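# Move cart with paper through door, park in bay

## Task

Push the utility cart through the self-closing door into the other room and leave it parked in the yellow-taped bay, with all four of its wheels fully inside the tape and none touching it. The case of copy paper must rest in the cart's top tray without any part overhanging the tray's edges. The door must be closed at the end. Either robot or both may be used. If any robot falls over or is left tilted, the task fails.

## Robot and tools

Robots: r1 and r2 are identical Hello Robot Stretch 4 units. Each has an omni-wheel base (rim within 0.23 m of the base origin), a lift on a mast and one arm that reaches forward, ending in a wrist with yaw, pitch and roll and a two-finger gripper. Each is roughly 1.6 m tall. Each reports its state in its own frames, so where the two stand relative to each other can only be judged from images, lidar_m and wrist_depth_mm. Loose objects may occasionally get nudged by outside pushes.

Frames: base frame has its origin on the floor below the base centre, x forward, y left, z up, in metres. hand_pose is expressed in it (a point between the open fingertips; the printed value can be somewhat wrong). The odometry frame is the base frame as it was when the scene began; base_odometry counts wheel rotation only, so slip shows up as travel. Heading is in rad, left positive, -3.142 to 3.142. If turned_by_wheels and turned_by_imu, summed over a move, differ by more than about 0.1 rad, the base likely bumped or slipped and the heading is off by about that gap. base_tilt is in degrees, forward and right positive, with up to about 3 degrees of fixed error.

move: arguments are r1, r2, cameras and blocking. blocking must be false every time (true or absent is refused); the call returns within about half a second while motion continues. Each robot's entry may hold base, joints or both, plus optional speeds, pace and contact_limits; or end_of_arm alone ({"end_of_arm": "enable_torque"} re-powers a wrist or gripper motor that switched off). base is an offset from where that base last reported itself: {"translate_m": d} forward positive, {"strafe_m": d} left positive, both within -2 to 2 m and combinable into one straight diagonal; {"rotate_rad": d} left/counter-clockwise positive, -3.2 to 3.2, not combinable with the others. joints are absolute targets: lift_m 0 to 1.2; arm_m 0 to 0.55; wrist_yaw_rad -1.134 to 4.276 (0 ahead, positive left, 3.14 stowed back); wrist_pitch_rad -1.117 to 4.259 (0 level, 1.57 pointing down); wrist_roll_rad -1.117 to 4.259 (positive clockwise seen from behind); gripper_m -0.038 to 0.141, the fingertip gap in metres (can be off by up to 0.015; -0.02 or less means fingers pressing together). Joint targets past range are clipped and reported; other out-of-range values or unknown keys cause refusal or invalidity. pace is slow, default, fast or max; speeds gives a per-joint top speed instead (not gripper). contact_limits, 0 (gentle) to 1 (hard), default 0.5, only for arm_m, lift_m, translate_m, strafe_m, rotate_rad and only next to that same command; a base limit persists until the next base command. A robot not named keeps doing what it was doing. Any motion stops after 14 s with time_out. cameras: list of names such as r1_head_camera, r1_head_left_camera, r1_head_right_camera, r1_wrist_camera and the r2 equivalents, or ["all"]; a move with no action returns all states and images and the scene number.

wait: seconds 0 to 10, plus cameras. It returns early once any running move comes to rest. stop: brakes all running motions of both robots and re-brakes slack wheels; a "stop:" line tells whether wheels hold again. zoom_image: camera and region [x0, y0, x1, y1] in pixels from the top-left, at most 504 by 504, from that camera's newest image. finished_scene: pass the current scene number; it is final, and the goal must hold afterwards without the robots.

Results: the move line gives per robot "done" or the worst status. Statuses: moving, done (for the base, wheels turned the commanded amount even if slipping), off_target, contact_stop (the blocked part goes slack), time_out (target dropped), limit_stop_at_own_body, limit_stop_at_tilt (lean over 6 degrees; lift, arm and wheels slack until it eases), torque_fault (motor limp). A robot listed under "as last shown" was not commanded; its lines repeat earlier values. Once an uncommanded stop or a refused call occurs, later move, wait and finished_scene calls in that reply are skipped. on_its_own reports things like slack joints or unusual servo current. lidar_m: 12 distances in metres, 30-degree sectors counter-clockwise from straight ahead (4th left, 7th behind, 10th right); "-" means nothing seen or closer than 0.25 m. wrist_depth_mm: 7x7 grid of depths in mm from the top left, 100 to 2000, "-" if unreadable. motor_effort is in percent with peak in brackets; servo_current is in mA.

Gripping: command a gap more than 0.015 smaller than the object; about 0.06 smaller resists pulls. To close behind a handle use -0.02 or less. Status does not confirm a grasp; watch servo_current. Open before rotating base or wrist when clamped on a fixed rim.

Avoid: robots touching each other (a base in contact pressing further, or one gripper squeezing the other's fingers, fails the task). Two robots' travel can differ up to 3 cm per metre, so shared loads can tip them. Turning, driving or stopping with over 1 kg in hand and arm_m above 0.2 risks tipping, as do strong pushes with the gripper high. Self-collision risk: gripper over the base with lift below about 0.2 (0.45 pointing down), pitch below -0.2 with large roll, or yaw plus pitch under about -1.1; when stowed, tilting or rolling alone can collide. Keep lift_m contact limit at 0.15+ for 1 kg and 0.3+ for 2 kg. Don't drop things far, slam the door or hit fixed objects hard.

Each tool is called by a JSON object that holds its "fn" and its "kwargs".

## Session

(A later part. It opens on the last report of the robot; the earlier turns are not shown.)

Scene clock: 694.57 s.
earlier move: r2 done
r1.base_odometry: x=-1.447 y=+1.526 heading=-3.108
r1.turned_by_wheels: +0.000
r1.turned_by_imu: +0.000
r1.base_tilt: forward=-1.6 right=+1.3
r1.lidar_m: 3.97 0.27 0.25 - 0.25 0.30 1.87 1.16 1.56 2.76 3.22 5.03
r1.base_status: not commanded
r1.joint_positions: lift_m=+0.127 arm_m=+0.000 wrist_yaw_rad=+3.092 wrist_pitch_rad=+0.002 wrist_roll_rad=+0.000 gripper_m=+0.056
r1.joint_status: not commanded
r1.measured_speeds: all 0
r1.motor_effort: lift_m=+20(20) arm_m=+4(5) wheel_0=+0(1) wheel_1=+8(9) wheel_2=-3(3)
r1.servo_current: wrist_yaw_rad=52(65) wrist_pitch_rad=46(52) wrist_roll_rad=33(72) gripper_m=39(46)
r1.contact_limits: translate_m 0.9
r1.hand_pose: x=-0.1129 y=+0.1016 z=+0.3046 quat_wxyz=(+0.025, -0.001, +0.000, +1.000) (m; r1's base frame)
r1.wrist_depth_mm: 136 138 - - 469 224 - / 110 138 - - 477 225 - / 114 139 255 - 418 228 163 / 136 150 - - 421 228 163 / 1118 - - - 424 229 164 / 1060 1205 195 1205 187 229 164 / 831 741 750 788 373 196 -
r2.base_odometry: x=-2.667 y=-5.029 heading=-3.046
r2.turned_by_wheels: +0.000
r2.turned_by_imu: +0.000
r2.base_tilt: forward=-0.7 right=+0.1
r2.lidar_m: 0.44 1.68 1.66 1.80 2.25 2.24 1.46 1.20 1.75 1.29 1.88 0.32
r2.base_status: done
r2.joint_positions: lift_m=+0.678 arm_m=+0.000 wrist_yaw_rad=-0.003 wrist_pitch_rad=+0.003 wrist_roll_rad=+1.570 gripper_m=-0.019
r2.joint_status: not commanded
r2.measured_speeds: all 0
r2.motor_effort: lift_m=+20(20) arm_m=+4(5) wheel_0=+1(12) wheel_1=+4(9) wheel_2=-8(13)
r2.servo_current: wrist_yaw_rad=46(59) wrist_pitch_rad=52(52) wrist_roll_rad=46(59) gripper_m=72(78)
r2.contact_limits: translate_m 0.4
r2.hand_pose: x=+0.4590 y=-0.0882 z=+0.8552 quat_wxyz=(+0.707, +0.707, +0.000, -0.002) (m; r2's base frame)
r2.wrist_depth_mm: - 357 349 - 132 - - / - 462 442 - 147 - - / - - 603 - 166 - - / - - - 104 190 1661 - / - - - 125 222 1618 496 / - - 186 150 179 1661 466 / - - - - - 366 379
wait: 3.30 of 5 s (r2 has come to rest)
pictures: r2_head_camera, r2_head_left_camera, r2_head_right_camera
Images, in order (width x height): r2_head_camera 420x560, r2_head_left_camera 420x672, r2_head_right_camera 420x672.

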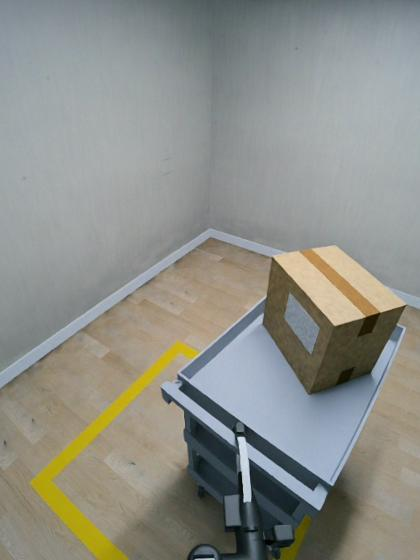

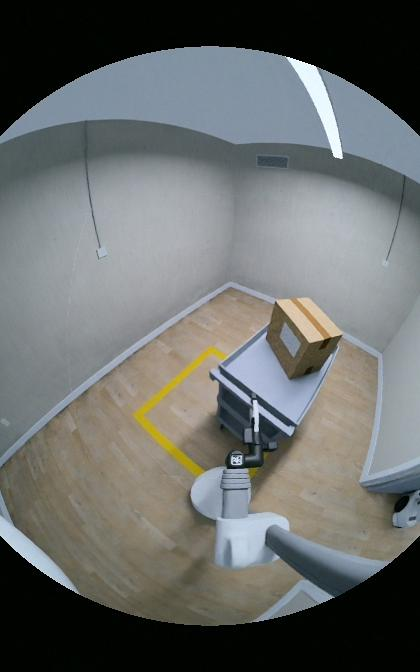

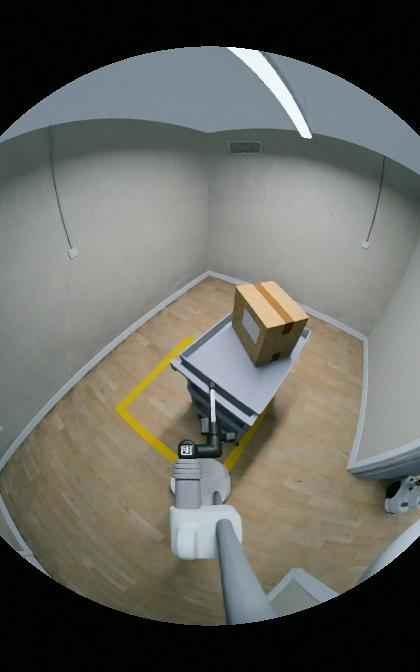

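{"fn": "move", "kwargs": {"blocking": false, "r2": {"base":{"translate_m":-0.48,"strafe_m":0.36},"contact_limits":{"translate_m":0.4},"pace":"slow"}}}

{"fn": "wait", "kwargs": {"seconds": 9}}

{"fn": "move", "kwargs": {"blocking": false, "cameras": ["r2_head_camera","r2_head_left_camera"], "r2": {"base":{"rotate_rad":-0.62},"pace":"slow"}}}

{"fn": "wait", "kwargs": {"seconds": 3, "cameras": ["r2_head_camera","r2_head_left_camera","r2_head_right_camera"]}}

Scene clock: 717.63 s.
move: r2 moving
r1: as last shown
r1.lidar_m: 3.98 0.25 0.25 - 0.25 0.32 1.88 1.16 1.55 2.77 3.24 5.01
r1.servo_current: wrist_yaw_rad=46(59) wrist_pitch_rad=46(52) wrist_roll_rad=72(72) gripper_m=39(46)
r1.contact_limits: translate_m 0.9
r1.wrist_depth_mm: 136 138 - - 466 224 - / 110 138 - - 469 224 - / 114 139 256 - 418 228 163 / 136 150 - - 421 228 164 / 1118 - - - 424 228 163 / 1078 1205 193 1205 188 228 164 / 842 759 741 798 375 196 -
r2.base_odometry: x=-2.656 y=-5.036 heading=-3.046
r2.turned_by_wheels: +0.000
r2.turned_by_imu: +0.000
r2.base_tilt: forward=-0.7 right=+0.1
r2.lidar_m: 0.47 1.69 1.65 1.83 2.26 2.22 1.47 1.22 1.80 1.31 1.88 0.33
r2.base_status: translate_m moving; strafe_m moving
r2.joint_positions: lift_m=+0.678 arm_m=+0.000 wrist_yaw_rad=-0.004 wrist_pitch_rad=+0.003 wrist_roll_rad=+1.570 gripper_m=-0.019
r2.joint_status: not commanded
r2.measured_speeds: translate_m=-0.042 strafe_m=+0.032 rotate_rad=+0.000 lift_m=+0.000 arm_m=+0.000 wrist_yaw_rad=+0.000 wrist_pitch_rad=+0.000 wrist_roll_rad=+0.000
r2.motor_effort: lift_m=+20(20) arm_m=+4(5) wheel_0=-10(14) wheel_1=+3(5) wheel_2=+6(8)
r2.servo_current: wrist_yaw_rad=52(65) wrist_pitch_rad=39(46) wrist_roll_rad=52(52) gripper_m=72(78)
r2.contact_limits: translate_m 0.4
r2.hand_pose: x=+0.4589 y=-0.0885 z=+0.8552 quat_wxyz=(+0.707, +0.707, +0.000, -0.002) (m; r2's base frame)
r2.wrist_depth_mm: - 357 347 - 133 - - / - 459 439 - 149 - - / - - 597 - 167 - - / - - - 106 192 1576 - / - - - 127 223 1661 496 / - - 186 152 178 1661 459 / - - - - 368 366 382
pictures: none

Scene clock: 724.33 s.
earlier move: r2 done
r1.base_odometry: x=-1.447 y=+1.526 heading=-3.108
r1.turned_by_wheels: +0.000
r1.turned_by_imu: +0.000
r1.base_tilt: forward=-1.6 right=+1.2
r1.lidar_m: 3.96 0.25 0.25 - 0.25 0.29 1.95 1.15 1.55 2.76 3.24 5.03
r1.base_status: not commanded
r1.joint_positions: lift_m=+0.127 arm_m=+0.000 wrist_yaw_rad=+3.092 wrist_pitch_rad=+0.002 wrist_roll_rad=+0.000 gripper_m=+0.056
r1.joint_status: not commanded
r1.measured_speeds: all 0
r1.motor_effort: lift_m=+20(20) arm_m=+5(5) wheel_0=+0(1) wheel_1=+8(9) wheel_2=-3(4)
r1.servo_current: wrist_yaw_rad=39(78) wrist_pitch_rad=39(52) wrist_roll_rad=39(78) gripper_m=39(46)
r1.contact_limits: translate_m 0.9
r1.hand_pose: x=-0.1129 y=+0.1016 z=+0.3046 quat_wxyz=(+0.025, -0.001, +0.000, +1.000) (m; r1's base frame)
r1.wrist_depth_mm: 136 138 - - 466 224 - / 110 138 - - 415 225 - / 114 139 255 - 421 228 163 / 136 150 - - 424 229 164 / 1118 - - - 424 229 164 / 1078 1205 194 1205 187 229 164 / 842 759 750 809 370 197 -
r2.base_odometry: x=-2.155 y=-5.341 heading=-3.046
r2.turned_by_wheels: +0.000
r2.turned_by_imu: -0.001
r2.base_tilt: forward=-0.7 right=+0.1
r2.lidar_m: 0.47 1.70 1.66 1.82 1.67 1.64 1.49 1.16 1.12 1.68 1.85 0.34
r2.base_status: done
r2.joint_positions: lift_m=+0.678 arm_m=+0.000 wrist_yaw_rad=-0.003 wrist_pitch_rad=+0.003 wrist_roll_rad=+1.570 gripper_m=-0.019
r2.joint_status: not commanded
r2.measured_speeds: all 0
r2.motor_effort: lift_m=+20(20) arm_m=+4(5) wheel_0=-7(16) wheel_1=+5(7) wheel_2=+3(11)
r2.servo_current: wrist_yaw_rad=52(65) wrist_pitch_rad=39(52) wrist_roll_rad=65(65) gripper_m=72(85)
r2.contact_limits: translate_m 0.4
r2.hand_pose: x=+0.4590 y=-0.0882 z=+0.8552 quat_wxyz=(+0.707, +0.707, +0.000, -0.002) (m; r2's base frame)
r2.wrist_depth_mm: - 359 359 - 141 - - / - 418 421 - 155 - - / - - 554 - 173 - - / - - - 116 195 - - / - - - 133 223 1661 500 / - - 187 156 180 1661 466 / - - - - - 362 375
wait: 6.70 of 9 s (r2 has come to rest)
pictures: none

Scene clock: 724.83 s.
move: r2 moving
r1: as last shown
r1.base_tilt: forward=-1.6 right=+1.3
r1.lidar_m: 3.96 0.26 0.25 - 0.25 0.30 1.94 1.17 1.54 2.76 3.22 5.02
r1.motor_effort: lift_m=+20(20) arm_m=+5(5) wheel_0=+0(1) wheel_1=+8(9) wheel_2=-3(3)
r1.servo_current: wrist_yaw_rad=52(72) wrist_pitch_rad=39(52) wrist_roll_rad=39(59) gripper_m=46(52)
r1.contact_limits: translate_m 0.9
r1.wrist_depth_mm: 136 138 - - 466 224 - / 110 139 - - 415 226 - / 114 139 254 - 418 228 163 / 136 150 - - 421 229 163 / 1098 - - - 427 229 164 / 1078 1205 194 1205 188 229 163 / 842 759 750 788 373 196 -
r2.base_odometry: x=-2.155 y=-5.342 heading=+3.113
r2.turned_by_wheels: -0.124
r2.turned_by_imu: -0.120
r2.base_tilt: forward=-0.7 right=+0.1
r2.lidar_m: 0.44 0.58 1.64 1.74 1.67 1.63 1.66 1.19 1.12 1.72 1.68 0.35
r2.base_status: rotate_rad moving
r2.joint_positions: lift_m=+0.678 arm_m=+0.000 wrist_yaw_rad=+0.011 wrist_pitch_rad=+0.003 wrist_roll_rad=+1.570 gripper_m=-0.019
r2.joint_status: not commanded
r2.measured_speeds: translate_m=-0.001 strafe_m=+0.001 rotate_rad=-0.490 lift_m=+0.000 arm_m=+0.000 wrist_yaw_rad=+0.008 wrist_pitch_rad=+0.000 wrist_roll_rad=+0.000
r2.motor_effort: lift_m=+20(20) arm_m=+4(4) wheel_0=+16(16) wheel_1=+10(10) wheel_2=+12(13)
r2.servo_current: wrist_yaw_rad=72(72) wrist_pitch_rad=46(46) wrist_roll_rad=39(65) gripper_m=65(78)
r2.hand_pose: x=+0.4602 y=-0.0842 z=+0.8552 quat_wxyz=(+0.707, +0.707, +0.005, +0.003) (m; r2's base frame)
r2.wrist_depth_mm: - 394 394 - 150 - - / - 392 397 103 163 - - / - - 496 111 179 - - / - - - 127 198 - - / - - - 142 216 1756 - / - - 190 157 180 1618 484 / - - - - - 1464 1281
pictures: r2_head_camera, r2_head_left_camera
Images, in order (width x height): r2_head_camera 420x560, r2_head_left_camera 420x672.

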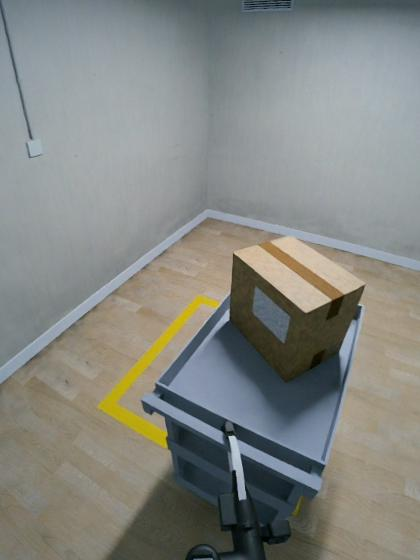

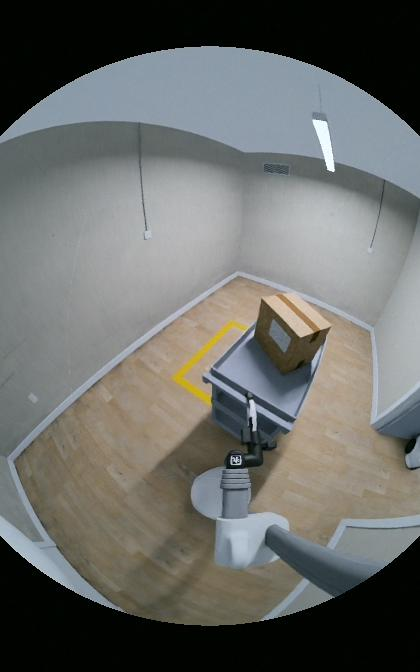

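Scene clock: 726.20 s.
earlier move: r2 done
r1.base_odometry: x=-1.447 y=+1.526 heading=-3.108
r1.turned_by_wheels: +0.000
r1.turned_by_imu: +0.000
r1.base_tilt: forward=-1.6 right=+1.3
r1.lidar_m: 3.96 0.25 0.25 - 0.25 0.30 1.81 1.16 1.55 2.79 3.24 5.03
r1.base_status: not commanded
r1.joint_positions: lift_m=+0.127 arm_m=+0.000 wrist_yaw_rad=+3.092 wrist_pitch_rad=+0.002 wrist_roll_rad=+0.000 gripper_m=+0.056
r1.joint_status: not commanded
r1.measured_speeds: all 0
r1.motor_effort: lift_m=+20(20) arm_m=+5(5) wheel_0=+0(1) wheel_1=+8(9) wheel_2=-3(3)
r1.servo_current: wrist_yaw_rad=33(72) wrist_pitch_rad=39(52) wrist_roll_rad=59(65) gripper_m=39(52)
r1.contact_limits: translate_m 0.9
r1.hand_pose: x=-0.1129 y=+0.1016 z=+0.3046 quat_wxyz=(+0.025, -0.001, +0.000, +1.000) (m; r1's base frame)
r1.wrist_depth_mm: 136 138 - - 466 224 - / 110 138 - - 473 225 - / 114 139 256 - 484 228 163 / 136 150 - - 492 228 164 / 1078 - - - 427 229 164 / 1078 1205 194 1205 188 229 164 / 854 741 750 820 375 197 -
r2.base_odometry: x=-2.155 y=-5.341 heading=+2.618
r2.turned_by_wheels: -0.495
r2.turned_by_imu: -0.481
r2.base_tilt: forward=-0.6 right=+0.1
r2.lidar_m: 0.33 0.33 1.73 1.66 1.75 1.68 1.64 1.59 1.18 1.12 1.69 0.46
r2.base_status: done
r2.joint_positions: lift_m=+0.678 arm_m=+0.000 wrist_yaw_rad=+0.006 wrist_pitch_rad=+0.003 wrist_roll_rad=+1.570 gripper_m=-0.019
r2.joint_status: not commanded
r2.measured_speeds: all 0
r2.motor_effort: lift_m=+20(20) arm_m=+4(4) wheel_0=+4(16) wheel_1=+4(11) wheel_2=+8(14)
r2.servo_current: wrist_yaw_rad=46(78) wrist_pitch_rad=39(46) wrist_roll_rad=59(65) gripper_m=78(78)
r2.hand_pose: x=+0.4598 y=-0.0857 z=+0.8552 quat_wxyz=(+0.707, +0.707, +0.003, +0.001) (m; r2's base frame)
r2.wrist_depth_mm: - - - 226 296 297 297 / - - - 271 281 1576 1182 / - - - 258 266 1708 517 / - - - 193 251 842 - / - - 469 184 241 820 - / - - 189 175 179 798 - / - - 500 - 222 - -
wait: 1.37 of 3 s (r2 has come to rest)
pictures: r2_head_camera, r2_head_left_camera, r2_head_right_camera
Images, in order (width x height): r2_head_camera 420x560, r2_head_left_camera 420x672, r2_head_right_camera 420x672.

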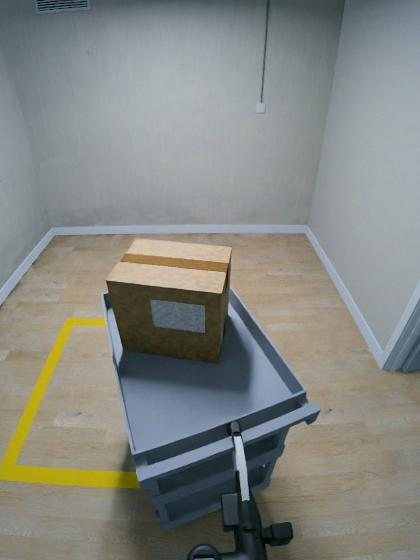

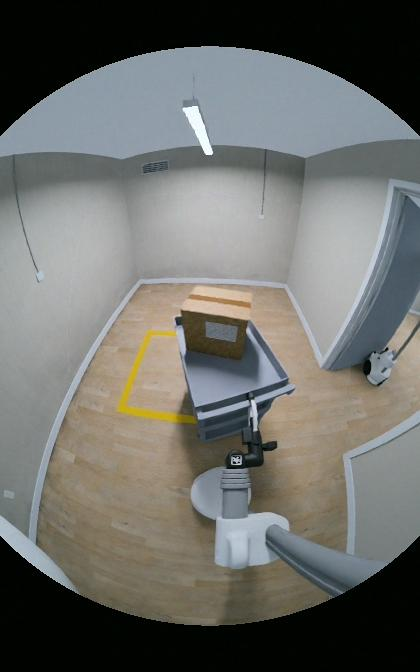

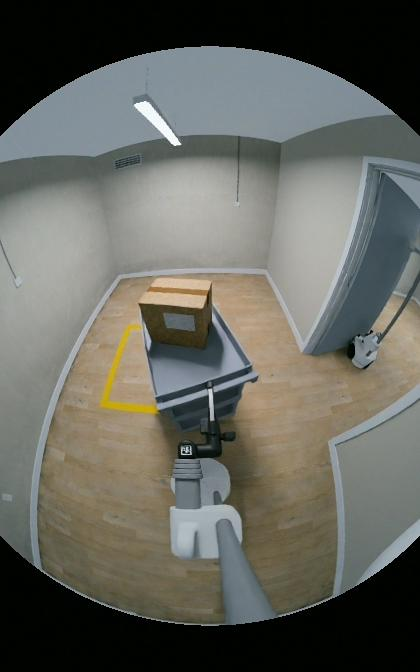

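{"fn": "move", "kwargs": {"blocking": false, "r2": {"base":{"strafe_m":-0.13,"translate_m":0.02},"contact_limits":{"translate_m":0.4},"pace":"slow"}}}

{"fn": "wait", "kwargs": {"seconds": 3}}

{"fn": "move", "kwargs": {"blocking": false, "cameras": ["r2_head_camera","r2_head_left_camera"], "r2": {"base":{"translate_m":0.24,"strafe_m":0.18},"contact_limits":{"translate_m":0.4},"pace":"slow"}}}

{"fn": "wait", "kwargs": {"seconds": 5, "cameras": ["r2_head_camera","r2_head_left_camera","r2_head_right_camera"]}}

Scene clock: 736.27 s.
move: r2 moving
r1: as last shown
r1.lidar_m: 3.95 0.26 0.25 - 0.25 0.28 1.84 1.17 1.56 2.77 3.23 5.03
r1.motor_effort: lift_m=+20(20) arm_m=+4(5) wheel_0=+0(1) wheel_1=+8(9) wheel_2=-3(3)
r1.servo_current: wrist_yaw_rad=39(65) wrist_pitch_rad=46(46) wrist_roll_rad=59(59) gripper_m=39(46)
r1.contact_limits: translate_m 0.9
r1.wrist_depth_mm: 136 138 - - 469 223 - / 110 138 - - 477 227 - / 114 139 254 - 484 228 163 / 136 150 - - 488 228 164 / 1098 - - - 424 229 163 / 1078 1182 193 1205 187 229 164 / 854 750 759 798 370 196 -
r2.base_odometry: x=-2.150 y=-5.329 heading=+2.618
r2.turned_by_wheels: +0.000
r2.turned_by_imu: +0.000
r2.base_tilt: forward=-0.7 right=+0.0
r2.lidar_m: 0.33 0.35 1.73 1.67 1.76 1.69 1.63 1.57 1.14 1.09 1.68 0.44
r2.base_status: translate_m moving; strafe_m moving
r2.joint_positions: lift_m=+0.678 arm_m=+0.000 wrist_yaw_rad=+0.006 wrist_pitch_rad=+0.003 wrist_roll_rad=+1.570 gripper_m=-0.019
r2.joint_status: not commanded
r2.measured_speeds: translate_m=+0.008 strafe_m=-0.051 rotate_rad=-0.002 lift_m=+0.000 arm_m=+0.000 wrist_yaw_rad=+0.000 wrist_pitch_rad=+0.000 wrist_roll_rad=+0.000
r2.motor_effort: lift_m=+20(20) arm_m=+4(4) wheel_0=+12(12) wheel_1=-6(7) wheel_2=-3(6)
r2.servo_current: wrist_yaw_rad=46(59) wrist_pitch_rad=46(46) wrist_roll_rad=52(52) gripper_m=78(78)
r2.contact_limits: translate_m 0.4
r2.hand_pose: x=+0.4598 y=-0.0857 z=+0.8552 quat_wxyz=(+0.707, +0.707, +0.003, +0.001) (m; r2's base frame)
r2.wrist_depth_mm: - - - 226 293 300 298 / - - - 272 281 1618 1182 / - - - 259 267 1756 535 / - - - 194 251 778 - / - - 466 185 241 820 - / - - 187 176 179 798 - / - - 496 - 223 - -
pictures: none

Scene clock: 738.30 s.
earlier move: r2 done
r1.base_odometry: x=-1.447 y=+1.526 heading=-3.108
r1.turned_by_wheels: +0.000
r1.turned_by_imu: +0.000
r1.base_tilt: forward=-1.6 right=+1.3
r1.lidar_m: 3.95 0.25 0.25 - 0.25 0.32 1.72 1.17 1.59 2.77 3.21 5.04
r1.base_status: not commanded
r1.joint_positions: lift_m=+0.127 arm_m=+0.000 wrist_yaw_rad=+3.092 wrist_pitch_rad=+0.002 wrist_roll_rad=+0.000 gripper_m=+0.056
r1.joint_status: not commanded
r1.measured_speeds: all 0
r1.motor_effort: lift_m=+20(20) arm_m=+4(5) wheel_0=+0(1) wheel_1=+8(9) wheel_2=-3(3)
r1.servo_current: wrist_yaw_rad=65(72) wrist_pitch_rad=39(46) wrist_roll_rad=52(59) gripper_m=39(46)
r1.contact_limits: translate_m 0.9
r1.hand_pose: x=-0.1129 y=+0.1016 z=+0.3046 quat_wxyz=(+0.025, -0.001, +0.000, +1.000) (m; r1's base frame)
r1.wrist_depth_mm: 136 138 - - 469 224 - / 110 138 - - 477 226 - / 114 139 246 - 488 226 163 / 136 150 - - 492 229 163 / 1118 1921 - - 421 229 164 / 1078 1205 194 1229 188 229 164 / 842 768 750 809 373 196 -
r2.base_odometry: x=-2.107 y=-5.219 heading=+2.618
r2.turned_by_wheels: +0.000
r2.turned_by_imu: +0.000
r2.base_tilt: forward=-0.7 right=+0.1
r2.lidar_m: 0.30 0.30 1.86 1.77 1.88 1.72 1.67 1.42 1.04 1.00 1.64 0.47
r2.base_status: done
r2.joint_positions: lift_m=+0.678 arm_m=+0.000 wrist_yaw_rad=+0.005 wrist_pitch_rad=+0.003 wrist_roll_rad=+1.570 gripper_m=-0.019
r2.joint_status: not commanded
r2.measured_speeds: all 0
r2.motor_effort: lift_m=+20(20) arm_m=+4(4) wheel_0=+6(14) wheel_1=-4(8) wheel_2=-8(9)
r2.servo_current: wrist_yaw_rad=59(65) wrist_pitch_rad=46(46) wrist_roll_rad=52(59) gripper_m=78(78)
r2.contact_limits: translate_m 0.4
r2.hand_pose: x=+0.4597 y=-0.0858 z=+0.8552 quat_wxyz=(+0.707, +0.707, +0.003, +0.001) (m; r2's base frame)
r2.wrist_depth_mm: - - - 279 - 1708 1182 / - - - 306 332 332 334 / - - - 281 297 1708 1281 / - - - 206 266 1756 535 / - - - 190 245 798 - / - - 188 173 179 788 - / - - 452 - 215 - -
wait: 2.03 of 3 s (r2 has come to rest)
pictures: none

Scene clock: 738.80 s.
move: r2 moving
r1: as last shown
r1.lidar_m: 3.94 0.25 0.25 - 0.25 0.32 1.75 1.16 1.58 2.78 3.26 5.02
r1.servo_current: wrist_yaw_rad=46(65) wrist_pitch_rad=46(46) wrist_roll_rad=46(72) gripper_m=39(46)
r1.contact_limits: translate_m 0.9
r1.wrist_depth_mm: 136 138 - - 469 224 - / 110 138 - - 477 226 - / 114 139 244 - 484 227 163 / 136 150 1863 - 488 229 164 / 1118 1983 - - 424 229 163 / 1098 1205 193 1205 187 228 163 / 842 759 750 798 370 196 -
r2.base_odometry: x=-2.121 y=-5.220 heading=+2.617
r2.turned_by_wheels: -0.001
r2.turned_by_imu: -0.001
r2.base_tilt: forward=-0.7 right=+0.1
r2.lidar_m: 0.30 0.31 1.85 1.79 1.87 1.74 1.68 1.42 1.05 1.01 1.63 0.47
r2.base_status: translate_m moving; strafe_m moving
r2.joint_positions: lift_m=+0.678 arm_m=+0.000 wrist_yaw_rad=-0.002 wrist_pitch_rad=+0.003 wrist_roll_rad=+1.570 gripper_m=-0.019
r2.joint_status: not commanded
r2.measured_speeds: translate_m=+0.042 strafe_m=+0.032 rotate_rad=-0.005 lift_m=+0.000 arm_m=+0.000 wrist_yaw_rad=-0.023 wrist_pitch_rad=+0.000 wrist_roll_rad=+0.000
r2.motor_effort: lift_m=+20(20) arm_m=+4(4) wheel_0=-5(12) wheel_1=+8(9) wheel_2=-14(14)
r2.servo_current: wrist_yaw_rad=59(59) wrist_pitch_rad=39(46) wrist_roll_rad=52(52) gripper_m=65(78)
r2.contact_limits: translate_m 0.4
r2.hand_pose: x=+0.4591 y=-0.0881 z=+0.8552 quat_wxyz=(+0.707, +0.707, +0.000, -0.002) (m; r2's base frame)
r2.wrist_depth_mm: - - - 282 - 1708 1205 / - - - 306 336 343 1060 / - - - 283 301 1708 1255 / - - - 207 267 1808 512 / - - - 189 247 831 - / - - 187 172 180 - - / - 449 449 - 214 - -
pictures: r2_head_camera, r2_head_left_camera
Images, in order (width x height): r2_head_camera 420x560, r2_head_left_camera 420x672.

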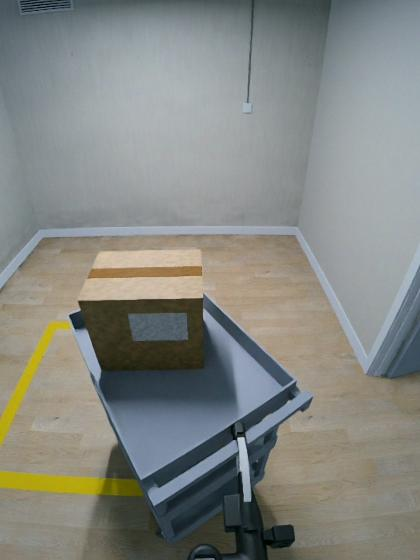

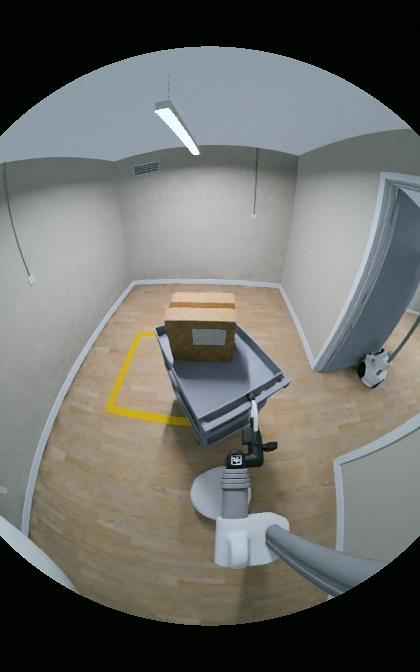

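Scene clock: 742.50 s.
earlier move: r2 done
r1.base_odometry: x=-1.447 y=+1.526 heading=-3.108
r1.turned_by_wheels: +0.000
r1.turned_by_imu: +0.000
r1.base_tilt: forward=-1.6 right=+1.2
r1.lidar_m: 4.00 0.25 0.25 - 0.25 0.29 1.82 1.16 1.56 2.77 3.21 5.04
r1.base_status: not commanded
r1.joint_positions: lift_m=+0.127 arm_m=+0.000 wrist_yaw_rad=+3.092 wrist_pitch_rad=+0.002 wrist_roll_rad=+0.000 gripper_m=+0.056
r1.joint_status: not commanded
r1.measured_speeds: all 0
r1.motor_effort: lift_m=+20(20) arm_m=+5(5) wheel_0=+0(1) wheel_1=+8(9) wheel_2=-3(4)
r1.servo_current: wrist_yaw_rad=33(65) wrist_pitch_rad=39(52) wrist_roll_rad=52(72) gripper_m=39(52)
r1.contact_limits: translate_m 0.9
r1.hand_pose: x=-0.1129 y=+0.1016 z=+0.3046 quat_wxyz=(+0.025, -0.001, +0.000, +1.000) (m; r1's base frame)
r1.wrist_depth_mm: 136 138 - - 473 224 - / 110 138 - - 477 225 - / 114 139 253 - 421 227 163 / 136 150 - - 421 228 164 / 1118 - - 1983 427 229 163 / 1078 1205 194 1182 188 229 164 / 842 750 759 809 373 196 -
r2.base_odometry: x=-2.405 y=-5.255 heading=+2.617
r2.turned_by_wheels: +0.000
r2.turned_by_imu: +0.000
r2.base_tilt: forward=-0.7 right=+0.1
r2.lidar_m: 0.30 0.32 1.67 1.59 1.70 1.98 1.88 1.67 1.24 1.17 1.55 0.47
r2.base_status: done
r2.joint_positions: lift_m=+0.678 arm_m=+0.000 wrist_yaw_rad=-0.005 wrist_pitch_rad=+0.003 wrist_roll_rad=+1.570 gripper_m=-0.019
r2.joint_status: not commanded
r2.measured_speeds: all 0
r2.motor_effort: lift_m=+20(20) arm_m=+4(4) wheel_0=-7(12) wheel_1=+3(10) wheel_2=-7(15)
r2.servo_current: wrist_yaw_rad=52(72) wrist_pitch_rad=39(52) wrist_roll_rad=52(59) gripper_m=72(85)
r2.contact_limits: translate_m 0.4
r2.hand_pose: x=+0.4589 y=-0.0888 z=+0.8552 quat_wxyz=(+0.707, +0.707, -0.001, -0.003) (m; r2's base frame)
r2.wrist_depth_mm: - - - 260 - 1708 1182 / - - - 291 314 324 325 / - - - 271 283 1808 1182 / - - - 200 259 1808 - / - - 585 186 243 788 - / - - 187 173 180 798 - / - - 466 - 216 - -
wait: 3.70 of 5 s (r2 has come to rest)
pictures: r2_head_camera, r2_head_left_camera, r2_head_right_camera
Images, in order (width x height): r2_head_camera 420x560, r2_head_left_camera 420x672, r2_head_right_camera 420x672.

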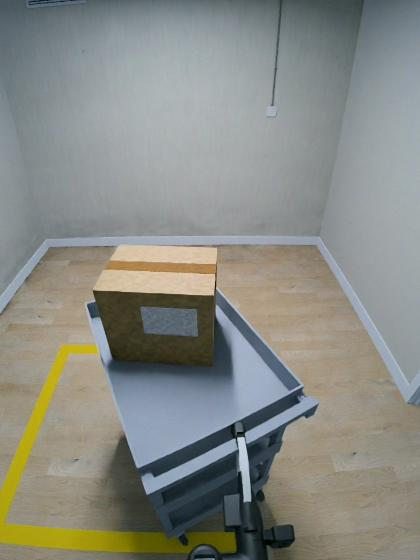

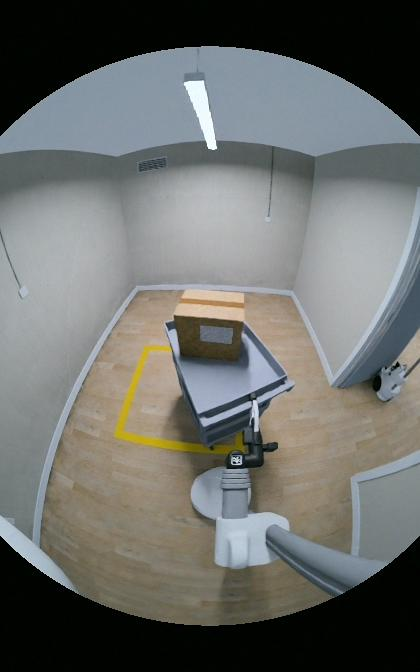

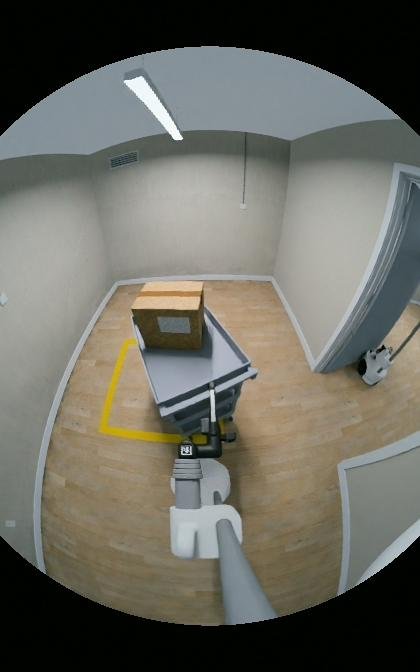

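{"fn": "move", "kwargs": {"blocking": false, "r2": {"base":{"translate_m":0.26,"strafe_m":0.25},"contact_limits":{"translate_m":0.4},"pace":"slow"}}}

{"fn": "wait", "kwargs": {"seconds": 6, "cameras": ["r2_head_camera","r2_head_left_camera","r2_head_right_camera"]}}

Scene clock: 749.87 s.
move: r2 moving
r1: as last shown
r1.base_tilt: forward=-1.6 right=+1.3
r1.lidar_m: 3.95 0.26 0.25 - 0.25 0.31 1.82 1.18 1.57 2.77 3.23 5.02
r1.motor_effort: lift_m=+20(20) arm_m=+5(5) wheel_0=+0(1) wheel_1=+8(9) wheel_2=-3(3)
r1.servo_current: wrist_yaw_rad=46(65) wrist_pitch_rad=46(46) wrist_roll_rad=59(59) gripper_m=39(46)
r1.contact_limits: translate_m 0.9
r1.wrist_depth_mm: 135 138 - - 469 223 - / 110 138 - - 477 226 - / 114 139 254 - 415 228 163 / 136 150 - - 424 229 163 / 1118 - - - 424 230 164 / 1098 1205 193 1182 188 229 164 / 842 750 768 798 370 196 -
r2.base_odometry: x=-2.418 y=-5.258 heading=+2.616
r2.turned_by_wheels: -0.001
r2.turned_by_imu: +0.000
r2.base_tilt: forward=-0.7 right=+0.1
r2.lidar_m: 0.30 0.30 1.65 1.57 1.69 1.96 1.91 1.70 1.24 1.21 1.56 0.46
r2.base_status: translate_m moving; strafe_m moving
r2.joint_positions: lift_m=+0.678 arm_m=+0.000 wrist_yaw_rad=-0.005 wrist_pitch_rad=+0.003 wrist_roll_rad=+1.570 gripper_m=-0.019
r2.joint_status: not commanded
r2.measured_speeds: translate_m=+0.037 strafe_m=+0.036 rotate_rad=-0.002 lift_m=+0.000 arm_m=+0.000 wrist_yaw_rad=+0.000 wrist_pitch_rad=+0.000 wrist_roll_rad=+0.000
r2.motor_effort: lift_m=+20(20) arm_m=+4(4) wheel_0=-4(13) wheel_1=+8(8) wheel_2=-10(12)
r2.servo_current: wrist_yaw_rad=52(59) wrist_pitch_rad=39(46) wrist_roll_rad=52(59) gripper_m=72(78)
r2.contact_limits: translate_m 0.4
r2.hand_pose: x=+0.4589 y=-0.0888 z=+0.8552 quat_wxyz=(+0.707, +0.707, -0.001, -0.003) (m; r2's base frame)
r2.wrist_depth_mm: - - - 259 - 1708 1182 / - - - 291 312 327 325 / - - - 271 282 1756 1205 / - - - 200 259 1808 - / - - 580 186 241 788 - / - - 189 172 177 809 - / - - 469 - 216 - -
pictures: none

Scene clock: 754.20 s.
earlier move: r2 done
r1.base_odometry: x=-1.447 y=+1.526 heading=-3.108
r1.turned_by_wheels: +0.000
r1.turned_by_imu: +0.000
r1.base_tilt: forward=-1.6 right=+1.3
r1.lidar_m: 3.98 0.25 0.25 - 0.25 0.32 2.07 1.16 1.54 2.77 3.21 5.04
r1.base_status: not commanded
r1.joint_positions: lift_m=+0.127 arm_m=+0.000 wrist_yaw_rad=+3.092 wrist_pitch_rad=+0.002 wrist_roll_rad=+0.000 gripper_m=+0.056
r1.joint_status: not commanded
r1.measured_speeds: all 0
r1.motor_effort: lift_m=+20(20) arm_m=+5(5) wheel_0=+0(1) wheel_1=+9(9) wheel_2=-3(3)
r1.servo_current: wrist_yaw_rad=59(65) wrist_pitch_rad=39(52) wrist_roll_rad=52(72) gripper_m=46(46)
r1.contact_limits: translate_m 0.9
r1.hand_pose: x=-0.1129 y=+0.1016 z=+0.3046 quat_wxyz=(+0.025, -0.001, +0.000, +1.000) (m; r1's base frame)
r1.wrist_depth_mm: 136 138 - - 473 224 - / 110 138 - - 415 226 - / 114 139 254 - 418 227 163 / 136 150 - - 424 229 163 / 1118 - - - 427 229 163 / 1060 1182 194 1205 187 228 163 / 842 759 759 809 373 197 -
r2.base_odometry: x=-2.755 y=-5.340 heading=+2.616
r2.turned_by_wheels: +0.000
r2.turned_by_imu: +0.000
r2.base_tilt: forward=-0.7 right=+0.1
r2.lidar_m: 0.36 0.36 1.41 1.34 1.42 1.99 2.14 2.02 1.47 1.50 1.63 0.46
r2.base_status: done
r2.joint_positions: lift_m=+0.678 arm_m=+0.000 wrist_yaw_rad=-0.005 wrist_pitch_rad=+0.003 wrist_roll_rad=+1.570 gripper_m=-0.019
r2.joint_status: not commanded
r2.measured_speeds: all 0
r2.motor_effort: lift_m=+20(20) arm_m=+4(4) wheel_0=-6(13) wheel_1=+4(9) wheel_2=-8(13)
r2.servo_current: wrist_yaw_rad=46(65) wrist_pitch_rad=46(46) wrist_roll_rad=52(59) gripper_m=65(78)
r2.contact_limits: translate_m 0.4
r2.hand_pose: x=+0.4588 y=-0.0888 z=+0.8552 quat_wxyz=(+0.707, +0.707, -0.001, -0.003) (m; r2's base frame)
r2.wrist_depth_mm: - - - 259 282 287 286 / - - - 264 270 1756 1182 / - - - 196 255 1756 - / - - 621 189 247 798 - / - - 469 181 238 788 - / - - 189 175 177 798 - / - - 512 - 224 - -
wait: 4.33 of 6 s (r2 has come to rest)
pictures: r2_head_camera, r2_head_left_camera, r2_head_right_camera
Images, in order (width x height): r2_head_camera 420x560, r2_head_left_camera 420x672, r2_head_right_camera 420x672.

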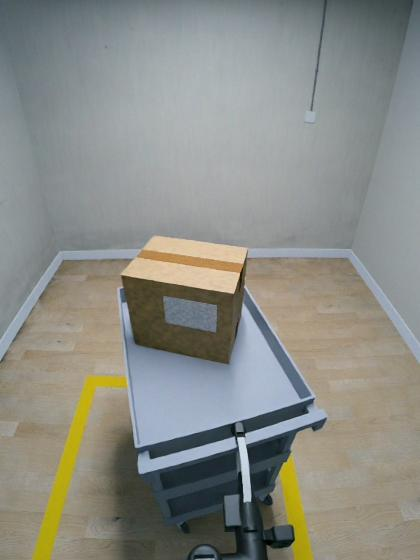

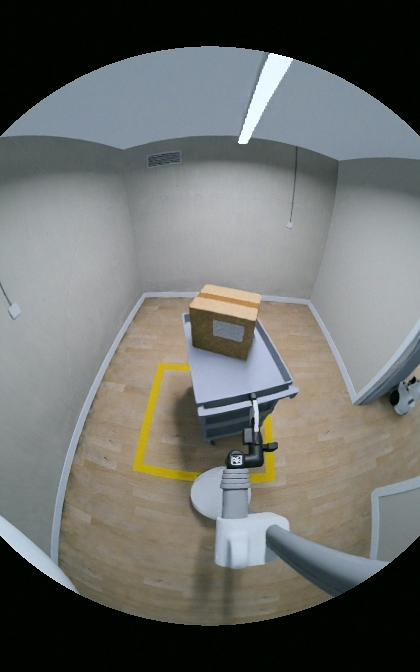

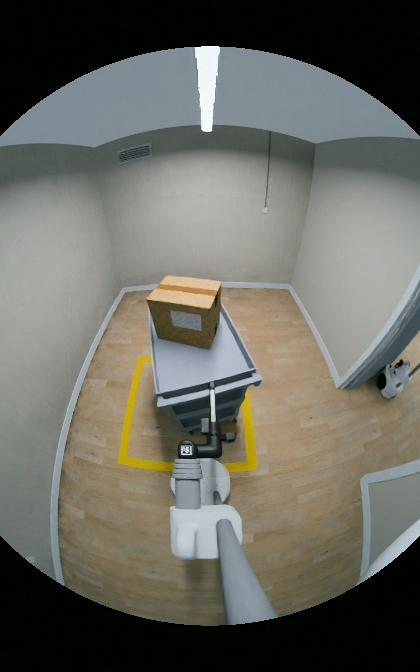

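{"fn": "move", "kwargs": {"blocking": false, "r2": {"base":{"translate_m":0.05,"strafe_m":0.1},"contact_limits":{"translate_m":0.4},"pace":"slow"}}}

{"fn": "wait", "kwargs": {"seconds": 3}}

{"fn": "move", "kwargs": {"blocking": false, "r2": {"joints":{"gripper_m":0.12}}}}

{"fn": "wait", "kwargs": {"seconds": 2}}

{"fn": "move", "kwargs": {"blocking": false, "r2": {"base":{"translate_m":-0.4},"pace":"slow"}}}

{"fn": "wait", "kwargs": {"seconds": 6, "cameras": ["r2_head_camera","r2_head_left_camera","r2_head_right_camera"]}}

{"fn": "zoom_image", "kwargs": {"camera": "r2_head_camera", "region": [40, 180, 400, 560]}}

Scene clock: 766.90 s.
move: r2 moving
r1: as last shown
r1.lidar_m: 3.97 0.26 0.25 - 0.25 0.30 2.06 1.16 1.56 2.76 3.25 5.04
r1.motor_effort: lift_m=+20(20) arm_m=+5(5) wheel_0=+0(1) wheel_1=+8(9) wheel_2=-3(3)
r1.servo_current: wrist_yaw_rad=46(65) wrist_pitch_rad=46(46) wrist_roll_rad=39(59) gripper_m=39(46)
r1.contact_limits: translate_m 0.9
r1.wrist_depth_mm: 136 138 - - 466 224 - / 110 138 - - 413 225 - / 114 139 255 - 421 228 163 / 136 150 - - 424 229 164 / 1118 - - - 424 229 164 / 1098 1182 193 1229 188 229 164 / 842 759 759 798 373 196 -
r2.base_odometry: x=-2.766 y=-5.347 heading=+2.615
r2.turned_by_wheels: -0.001
r2.turned_by_imu: -0.001
r2.base_tilt: forward=-0.7 right=+0.1
r2.lidar_m: 0.35 0.35 1.39 1.32 1.40 1.99 2.14 2.04 1.48 1.50 1.64 0.46
r2.base_status: translate_m moving; strafe_m moving
r2.joint_positions: lift_m=+0.678 arm_m=+0.000 wrist_yaw_rad=-0.005 wrist_pitch_rad=+0.003 wrist_roll_rad=+1.570 gripper_m=-0.019
r2.joint_status: not commanded
r2.measured_speeds: translate_m=+0.021 strafe_m=+0.044 rotate_rad=+0.002 lift_m=+0.000 arm_m=+0.000 wrist_yaw_rad=+0.000 wrist_pitch_rad=+0.000 wrist_roll_rad=+0.000
r2.motor_effort: lift_m=+20(20) arm_m=+4(4) wheel_0=-12(13) wheel_1=+7(8) wheel_2=-8(11)
r2.servo_current: wrist_yaw_rad=59(59) wrist_pitch_rad=39(52) wrist_roll_rad=46(59) gripper_m=78(78)
r2.contact_limits: translate_m 0.4
r2.hand_pose: x=+0.4588 y=-0.0888 z=+0.8552 quat_wxyz=(+0.707, +0.707, -0.001, -0.003) (m; r2's base frame)
r2.wrist_depth_mm: - - - 259 282 286 285 / - - - 262 267 1756 1182 / - - - 195 256 1808 - / - - 621 188 247 778 - / - - 469 181 239 788 - / - - 188 174 177 798 - / - - 512 - 223 - -
pictures: none

Scene clock: 768.80 s.
earlier move: r2 done
r1.base_odometry: x=-1.447 y=+1.526 heading=-3.108
r1.turned_by_wheels: +0.000
r1.turned_by_imu: +0.000
r1.base_tilt: forward=-1.6 right=+1.3
r1.lidar_m: 3.95 0.25 0.25 - 0.25 0.31 2.13 1.17 1.56 2.77 3.19 5.04
r1.base_status: not commanded
r1.joint_positions: lift_m=+0.127 arm_m=+0.000 wrist_yaw_rad=+3.092 wrist_pitch_rad=+0.002 wrist_roll_rad=+0.000 gripper_m=+0.056
r1.joint_status: not commanded
r1.measured_speeds: all 0
r1.motor_effort: lift_m=+20(20) arm_m=+4(5) wheel_0=+0(1) wheel_1=+8(9) wheel_2=-3(3)
r1.servo_current: wrist_yaw_rad=46(78) wrist_pitch_rad=39(52) wrist_roll_rad=65(65) gripper_m=52(52)
r1.contact_limits: translate_m 0.9
r1.hand_pose: x=-0.1129 y=+0.1016 z=+0.3046 quat_wxyz=(+0.025, -0.001, +0.000, +1.000) (m; r1's base frame)
r1.wrist_depth_mm: 136 138 - - 469 224 - / 110 138 - - 418 226 - / 114 139 254 - 421 228 163 / 136 150 - - 421 228 163 / 1098 - - - 424 229 164 / 1098 1182 193 1205 187 228 164 / 842 759 759 788 370 196 -
r2.base_odometry: x=-2.848 y=-5.402 heading=+2.615
r2.turned_by_wheels: +0.000
r2.turned_by_imu: +0.000
r2.base_tilt: forward=-0.7 right=+0.1
r2.lidar_m: 0.35 0.36 1.30 1.25 1.33 1.85 2.21 2.18 1.59 1.56 1.67 0.45
r2.base_status: done
r2.joint_positions: lift_m=+0.678 arm_m=+0.000 wrist_yaw_rad=-0.005 wrist_pitch_rad=+0.003 wrist_roll_rad=+1.570 gripper_m=-0.019
r2.joint_status: not commanded
r2.measured_speeds: all 0
r2.motor_effort: lift_m=+20(20) arm_m=+4(4) wheel_0=-6(13) wheel_1=+2(8) wheel_2=-7(11)
r2.servo_current: wrist_yaw_rad=52(59) wrist_pitch_rad=46(52) wrist_roll_rad=52(59) gripper_m=72(78)
r2.contact_limits: translate_m 0.4
r2.hand_pose: x=+0.4588 y=-0.0888 z=+0.8552 quat_wxyz=(+0.707, +0.707, -0.001, -0.003) (m; r2's base frame)
r2.wrist_depth_mm: - - - 253 258 1397 1060 / - - - 250 251 1808 1160 / - - - 186 246 1756 - / - - 517 182 240 - - / - - 480 179 236 - - / - - 190 175 170 - - / - - 549 - - - -
wait: 1.90 of 3 s (r2 has come to rest)
pictures: none

Scene clock: 769.30 s.
move: r2 moving
r1: as last shown
r1.lidar_m: 3.97 0.26 0.25 - 0.25 0.30 2.13 1.17 1.57 2.76 3.22 5.04
r1.servo_current: wrist_yaw_rad=46(78) wrist_pitch_rad=39(59) wrist_roll_rad=39(52) gripper_m=39(46)
r1.contact_limits: translate_m 0.9
r1.wrist_depth_mm: 136 138 - - 469 224 - / 110 138 - - 415 225 - / 114 139 254 - 421 227 163 / 136 150 - - 424 229 163 / 1118 - - - 427 229 164 / 1098 1205 194 1182 188 229 163 / 842 741 750 798 375 196 -
r2.base_odometry: x=-2.848 y=-5.402 heading=+2.616
r2.turned_by_wheels: +0.000
r2.turned_by_imu: +0.000
r2.base_tilt: forward=-0.7 right=+0.0
r2.lidar_m: 0.39 0.38 1.30 1.24 1.28 1.82 2.18 2.15 1.57 1.60 1.68 0.46
r2.base_status: not commanded
r2.joint_positions: lift_m=+0.678 arm_m=+0.000 wrist_yaw_rad=-0.005 wrist_pitch_rad=+0.003 wrist_roll_rad=+1.570 gripper_m=+0.005
r2.joint_status: gripper_m moving
r2.measured_speeds: translate_m=+0.000 strafe_m=+0.000 rotate_rad=+0.001 lift_m=+0.000 arm_m=+0.000 wrist_yaw_rad=+0.000 wrist_pitch_rad=+0.000 wrist_roll_rad=+0.000
r2.motor_effort: lift_m=+20(20) arm_m=+4(4) wheel_0=-5(7) wheel_1=+3(3) wheel_2=-7(8)
r2.servo_current: wrist_yaw_rad=52(59) wrist_pitch_rad=33(46) wrist_roll_rad=46(59) gripper_m=91(104)
r2.contact_limits: translate_m 0.4
r2.hand_pose: x=+0.4588 y=-0.0888 z=+0.8552 quat_wxyz=(+0.707, +0.707, -0.001, -0.003) (m; r2's base frame)
r2.wrist_depth_mm: - - - 197 262 1397 1078 / - - - 253 254 1756 1182 / - - - 189 250 1756 - / - - 517 186 245 - - / - - 488 183 240 - - / - - 191 179 176 788 - / - - - - 231 - -
pictures: none

Scene clock: 770.97 s.
earlier move: r2 done
r1.base_odometry: x=-1.447 y=+1.526 heading=-3.108
r1.turned_by_wheels: +0.000
r1.turned_by_imu: +0.000
r1.base_tilt: forward=-1.6 right=+1.3
r1.lidar_m: 3.96 0.25 0.25 - 0.25 0.33 2.26 1.18 1.57 2.79 3.25 5.03
r1.base_status: not commanded
r1.joint_positions: lift_m=+0.127 arm_m=+0.000 wrist_yaw_rad=+3.092 wrist_pitch_rad=+0.002 wrist_roll_rad=+0.000 gripper_m=+0.056
r1.joint_status: not commanded
r1.measured_speeds: all 0
r1.motor_effort: lift_m=+20(20) arm_m=+4(5) wheel_0=+0(1) wheel_1=+8(9) wheel_2=-3(3)
r1.servo_current: wrist_yaw_rad=59(78) wrist_pitch_rad=46(59) wrist_roll_rad=52(65) gripper_m=46(46)
r1.contact_limits: translate_m 0.9
r1.hand_pose: x=-0.1129 y=+0.1016 z=+0.3046 quat_wxyz=(+0.025, -0.001, +0.000, +1.000) (m; r1's base frame)
r1.wrist_depth_mm: 136 138 - - 466 223 - / 110 138 - - 415 224 - / 114 139 255 - 418 227 163 / 136 150 - - 424 227 164 / 1098 - - - 427 229 164 / 1078 1182 193 1182 189 229 163 / 866 759 750 798 373 197 -
r2.base_odometry: x=-2.848 y=-5.402 heading=+2.616
r2.turned_by_wheels: +0.000
r2.turned_by_imu: +0.000
r2.base_tilt: forward=-0.7 right=+0.0
r2.lidar_m: 0.39 0.38 1.30 1.24 1.32 1.87 2.19 2.14 1.58 1.59 1.69 0.46
r2.base_status: not commanded
r2.joint_positions: lift_m=+0.678 arm_m=+0.000 wrist_yaw_rad=-0.003 wrist_pitch_rad=+0.003 wrist_roll_rad=+1.570 gripper_m=+0.120
r2.joint_status: all done
r2.measured_speeds: all 0
r2.motor_effort: lift_m=+20(20) arm_m=+4(4) wheel_0=-3(7) wheel_1=+3(3) wheel_2=-7(8)
r2.servo_current: wrist_yaw_rad=52(65) wrist_pitch_rad=39(52) wrist_roll_rad=46(59) gripper_m=52(130)
r2.contact_limits: translate_m 0.4
r2.hand_pose: x=+0.4590 y=-0.0884 z=+0.8552 quat_wxyz=(+0.707, +0.707, +0.000, -0.002) (m; r2's base frame)
r2.wrist_depth_mm: - - - 259 263 1430 1060 / - - - 255 257 1756 1205 / - - - 192 252 1756 - / - - 517 189 248 - - / - - 488 186 242 - - / - - 193 181 175 809 - / - - 564 - 233 - -
wait: 1.67 of 2 s (r2 has come to rest)
pictures: none

Scene clock: 771.47 s.
move: r2 moving
r1: as last shown
r1.lidar_m: 3.95 0.25 0.25 - 0.25 0.31 2.27 1.17 1.61 2.76 3.22 5.03
r1.motor_effort: lift_m=+20(20) arm_m=+4(5) wheel_0=+0(1) wheel_1=+8(9) wheel_2=-3(4)
r1.servo_current: wrist_yaw_rad=39(65) wrist_pitch_rad=46(46) wrist_roll_rad=46(52) gripper_m=39(46)
r1.contact_limits: translate_m 0.9
r1.wrist_depth_mm: 136 138 - - 469 224 - / 110 138 - - 418 225 - / 114 138 254 - 421 228 163 / 136 150 - - 424 228 163 / 1098 - - - 424 229 164 / 1078 1182 193 1205 187 229 164 / 866 750 759 798 373 196 -
r2.base_odometry: x=-2.838 y=-5.408 heading=+2.615
r2.turned_by_wheels: +0.000
r2.turned_by_imu: +0.000
r2.base_tilt: forward=-0.6 right=+0.1
r2.lidar_m: 0.40 0.41 1.31 1.24 1.31 1.85 2.19 2.17 1.59 1.59 1.69 0.44
r2.base_status: translate_m moving
r2.joint_positions: lift_m=+0.678 arm_m=+0.000 wrist_yaw_rad=-0.003 wrist_pitch_rad=+0.003 wrist_roll_rad=+1.570 gripper_m=+0.120
r2.joint_status: not commanded
r2.measured_speeds: translate_m=-0.050 strafe_m=+0.000 rotate_rad=-0.002 lift_m=+0.000 arm_m=+0.000 wrist_yaw_rad=+0.000 wrist_pitch_rad=+0.000 wrist_roll_rad=+0.000
r2.motor_effort: lift_m=+18(20) arm_m=+4(4) wheel_0=-6(12) wheel_1=-5(7) wheel_2=+10(10)
r2.servo_current: wrist_yaw_rad=39(59) wrist_pitch_rad=39(46) wrist_roll_rad=39(59) gripper_m=46(52)
r2.hand_pose: x=+0.4591 y=-0.0881 z=+0.8554 quat_wxyz=(+0.707, +0.707, +0.000, -0.002) (m; r2's base frame)
r2.wrist_depth_mm: - - - 210 272 286 300 / - - - 206 268 1756 535 / - - - 202 262 809 - / - - 517 199 258 854 - / - - 492 195 252 - - / - - 201 191 198 - - / - - 580 - - - -
pictures: none

Scene clock: 776.27 s.
earlier move: r2 done
r1.base_odometry: x=-1.447 y=+1.526 heading=-3.108
r1.turned_by_wheels: +0.000
r1.turned_by_imu: +0.000
r1.base_tilt: forward=-1.6 right=+1.3
r1.lidar_m: 3.98 0.27 0.25 - 0.25 0.31 2.41 1.18 1.57 2.78 3.23 5.01
r1.base_status: not commanded
r1.joint_positions: lift_m=+0.127 arm_m=+0.000 wrist_yaw_rad=+3.092 wrist_pitch_rad=+0.002 wrist_roll_rad=+0.000 gripper_m=+0.056
r1.joint_status: not commanded
r1.measured_speeds: all 0
r1.motor_effort: lift_m=+20(20) arm_m=+5(5) wheel_0=+0(1) wheel_1=+8(9) wheel_2=-3(4)
r1.servo_current: wrist_yaw_rad=59(72) wrist_pitch_rad=39(52) wrist_roll_rad=39(72) gripper_m=39(52)
r1.contact_limits: translate_m 0.9
r1.hand_pose: x=-0.1129 y=+0.1016 z=+0.3046 quat_wxyz=(+0.025, -0.001, +0.000, +1.000) (m; r1's base frame)
r1.wrist_depth_mm: 136 138 - - 466 223 - / 110 138 - - 415 225 - / 114 139 255 - 415 227 163 / 136 150 - - 427 229 163 / 1118 - - - 424 229 163 / 1060 1182 193 1182 189 229 163 / 842 741 750 798 370 196 -
r2.base_odometry: x=-2.503 y=-5.602 heading=+2.616
r2.turned_by_wheels: +0.000
r2.turned_by_imu: +0.001
r2.base_tilt: forward=-0.7 right=+0.0
r2.lidar_m: 0.78 1.73 1.30 1.24 1.33 1.86 1.79 1.89 1.61 1.50 1.87 0.86
r2.base_status: done
r2.joint_positions: lift_m=+0.678 arm_m=+0.000 wrist_yaw_rad=-0.003 wrist_pitch_rad=+0.003 wrist_roll_rad=+1.570 gripper_m=+0.120
r2.joint_status: not commanded
r2.measured_speeds: all 0
r2.motor_effort: lift_m=+18(20) arm_m=+4(4) wheel_0=-3(12) wheel_1=-4(8) wheel_2=+6(10)
r2.servo_current: wrist_yaw_rad=52(65) wrist_pitch_rad=39(52) wrist_roll_rad=39(65) gripper_m=46(59)
r2.hand_pose: x=+0.4591 y=-0.0881 z=+0.8554 quat_wxyz=(+0.707, +0.707, +0.000, -0.002) (m; r2's base frame)
r2.wrist_depth_mm: - - - - - 1708 1160 / - - - - - 1576 1160 / - - - 647 - 654 - / - - 1025 640 - 640 - / - - 931 627 - 627 - / - - 200 621 196 627 640 / - - - - - 1618 1118
wait: 4.80 of 6 s (r2 has come to rest)
pictures: r2_head_camera, r2_head_left_camera, r2_head_right_camera
Images, in order (width x height): r2_head_camera 420x560, r2_head_left_camera 420x672, r2_head_right_camera 420x672.

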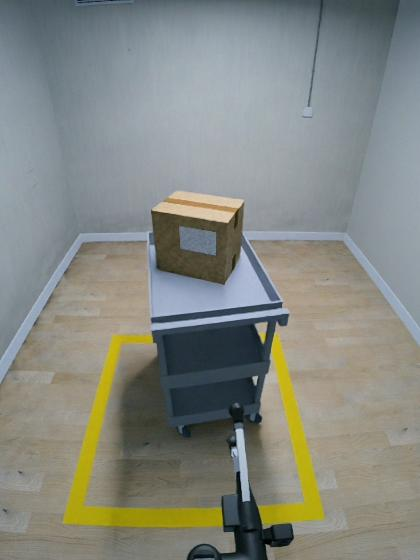

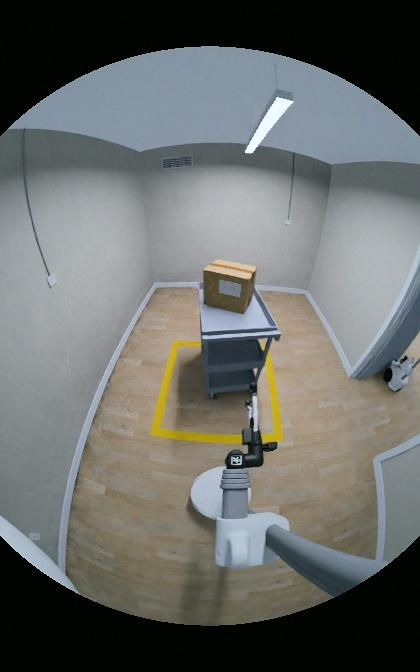

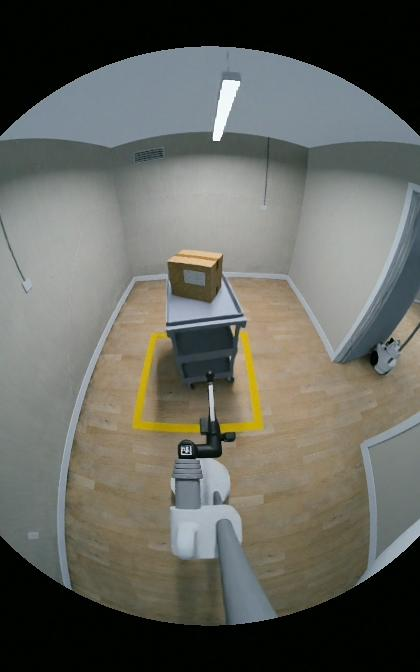

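Scaled by 1.326 from the camera's 420x560 image, which has a finer 1200x1600 frame.

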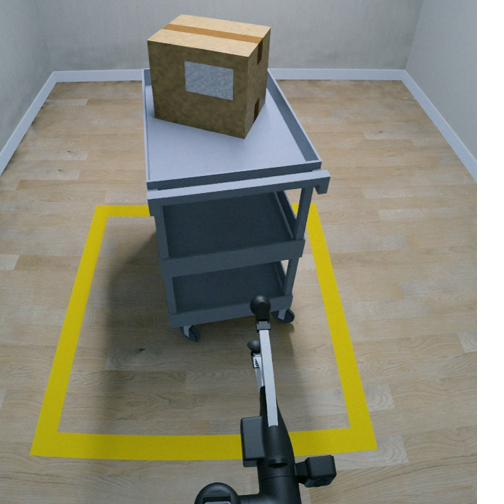

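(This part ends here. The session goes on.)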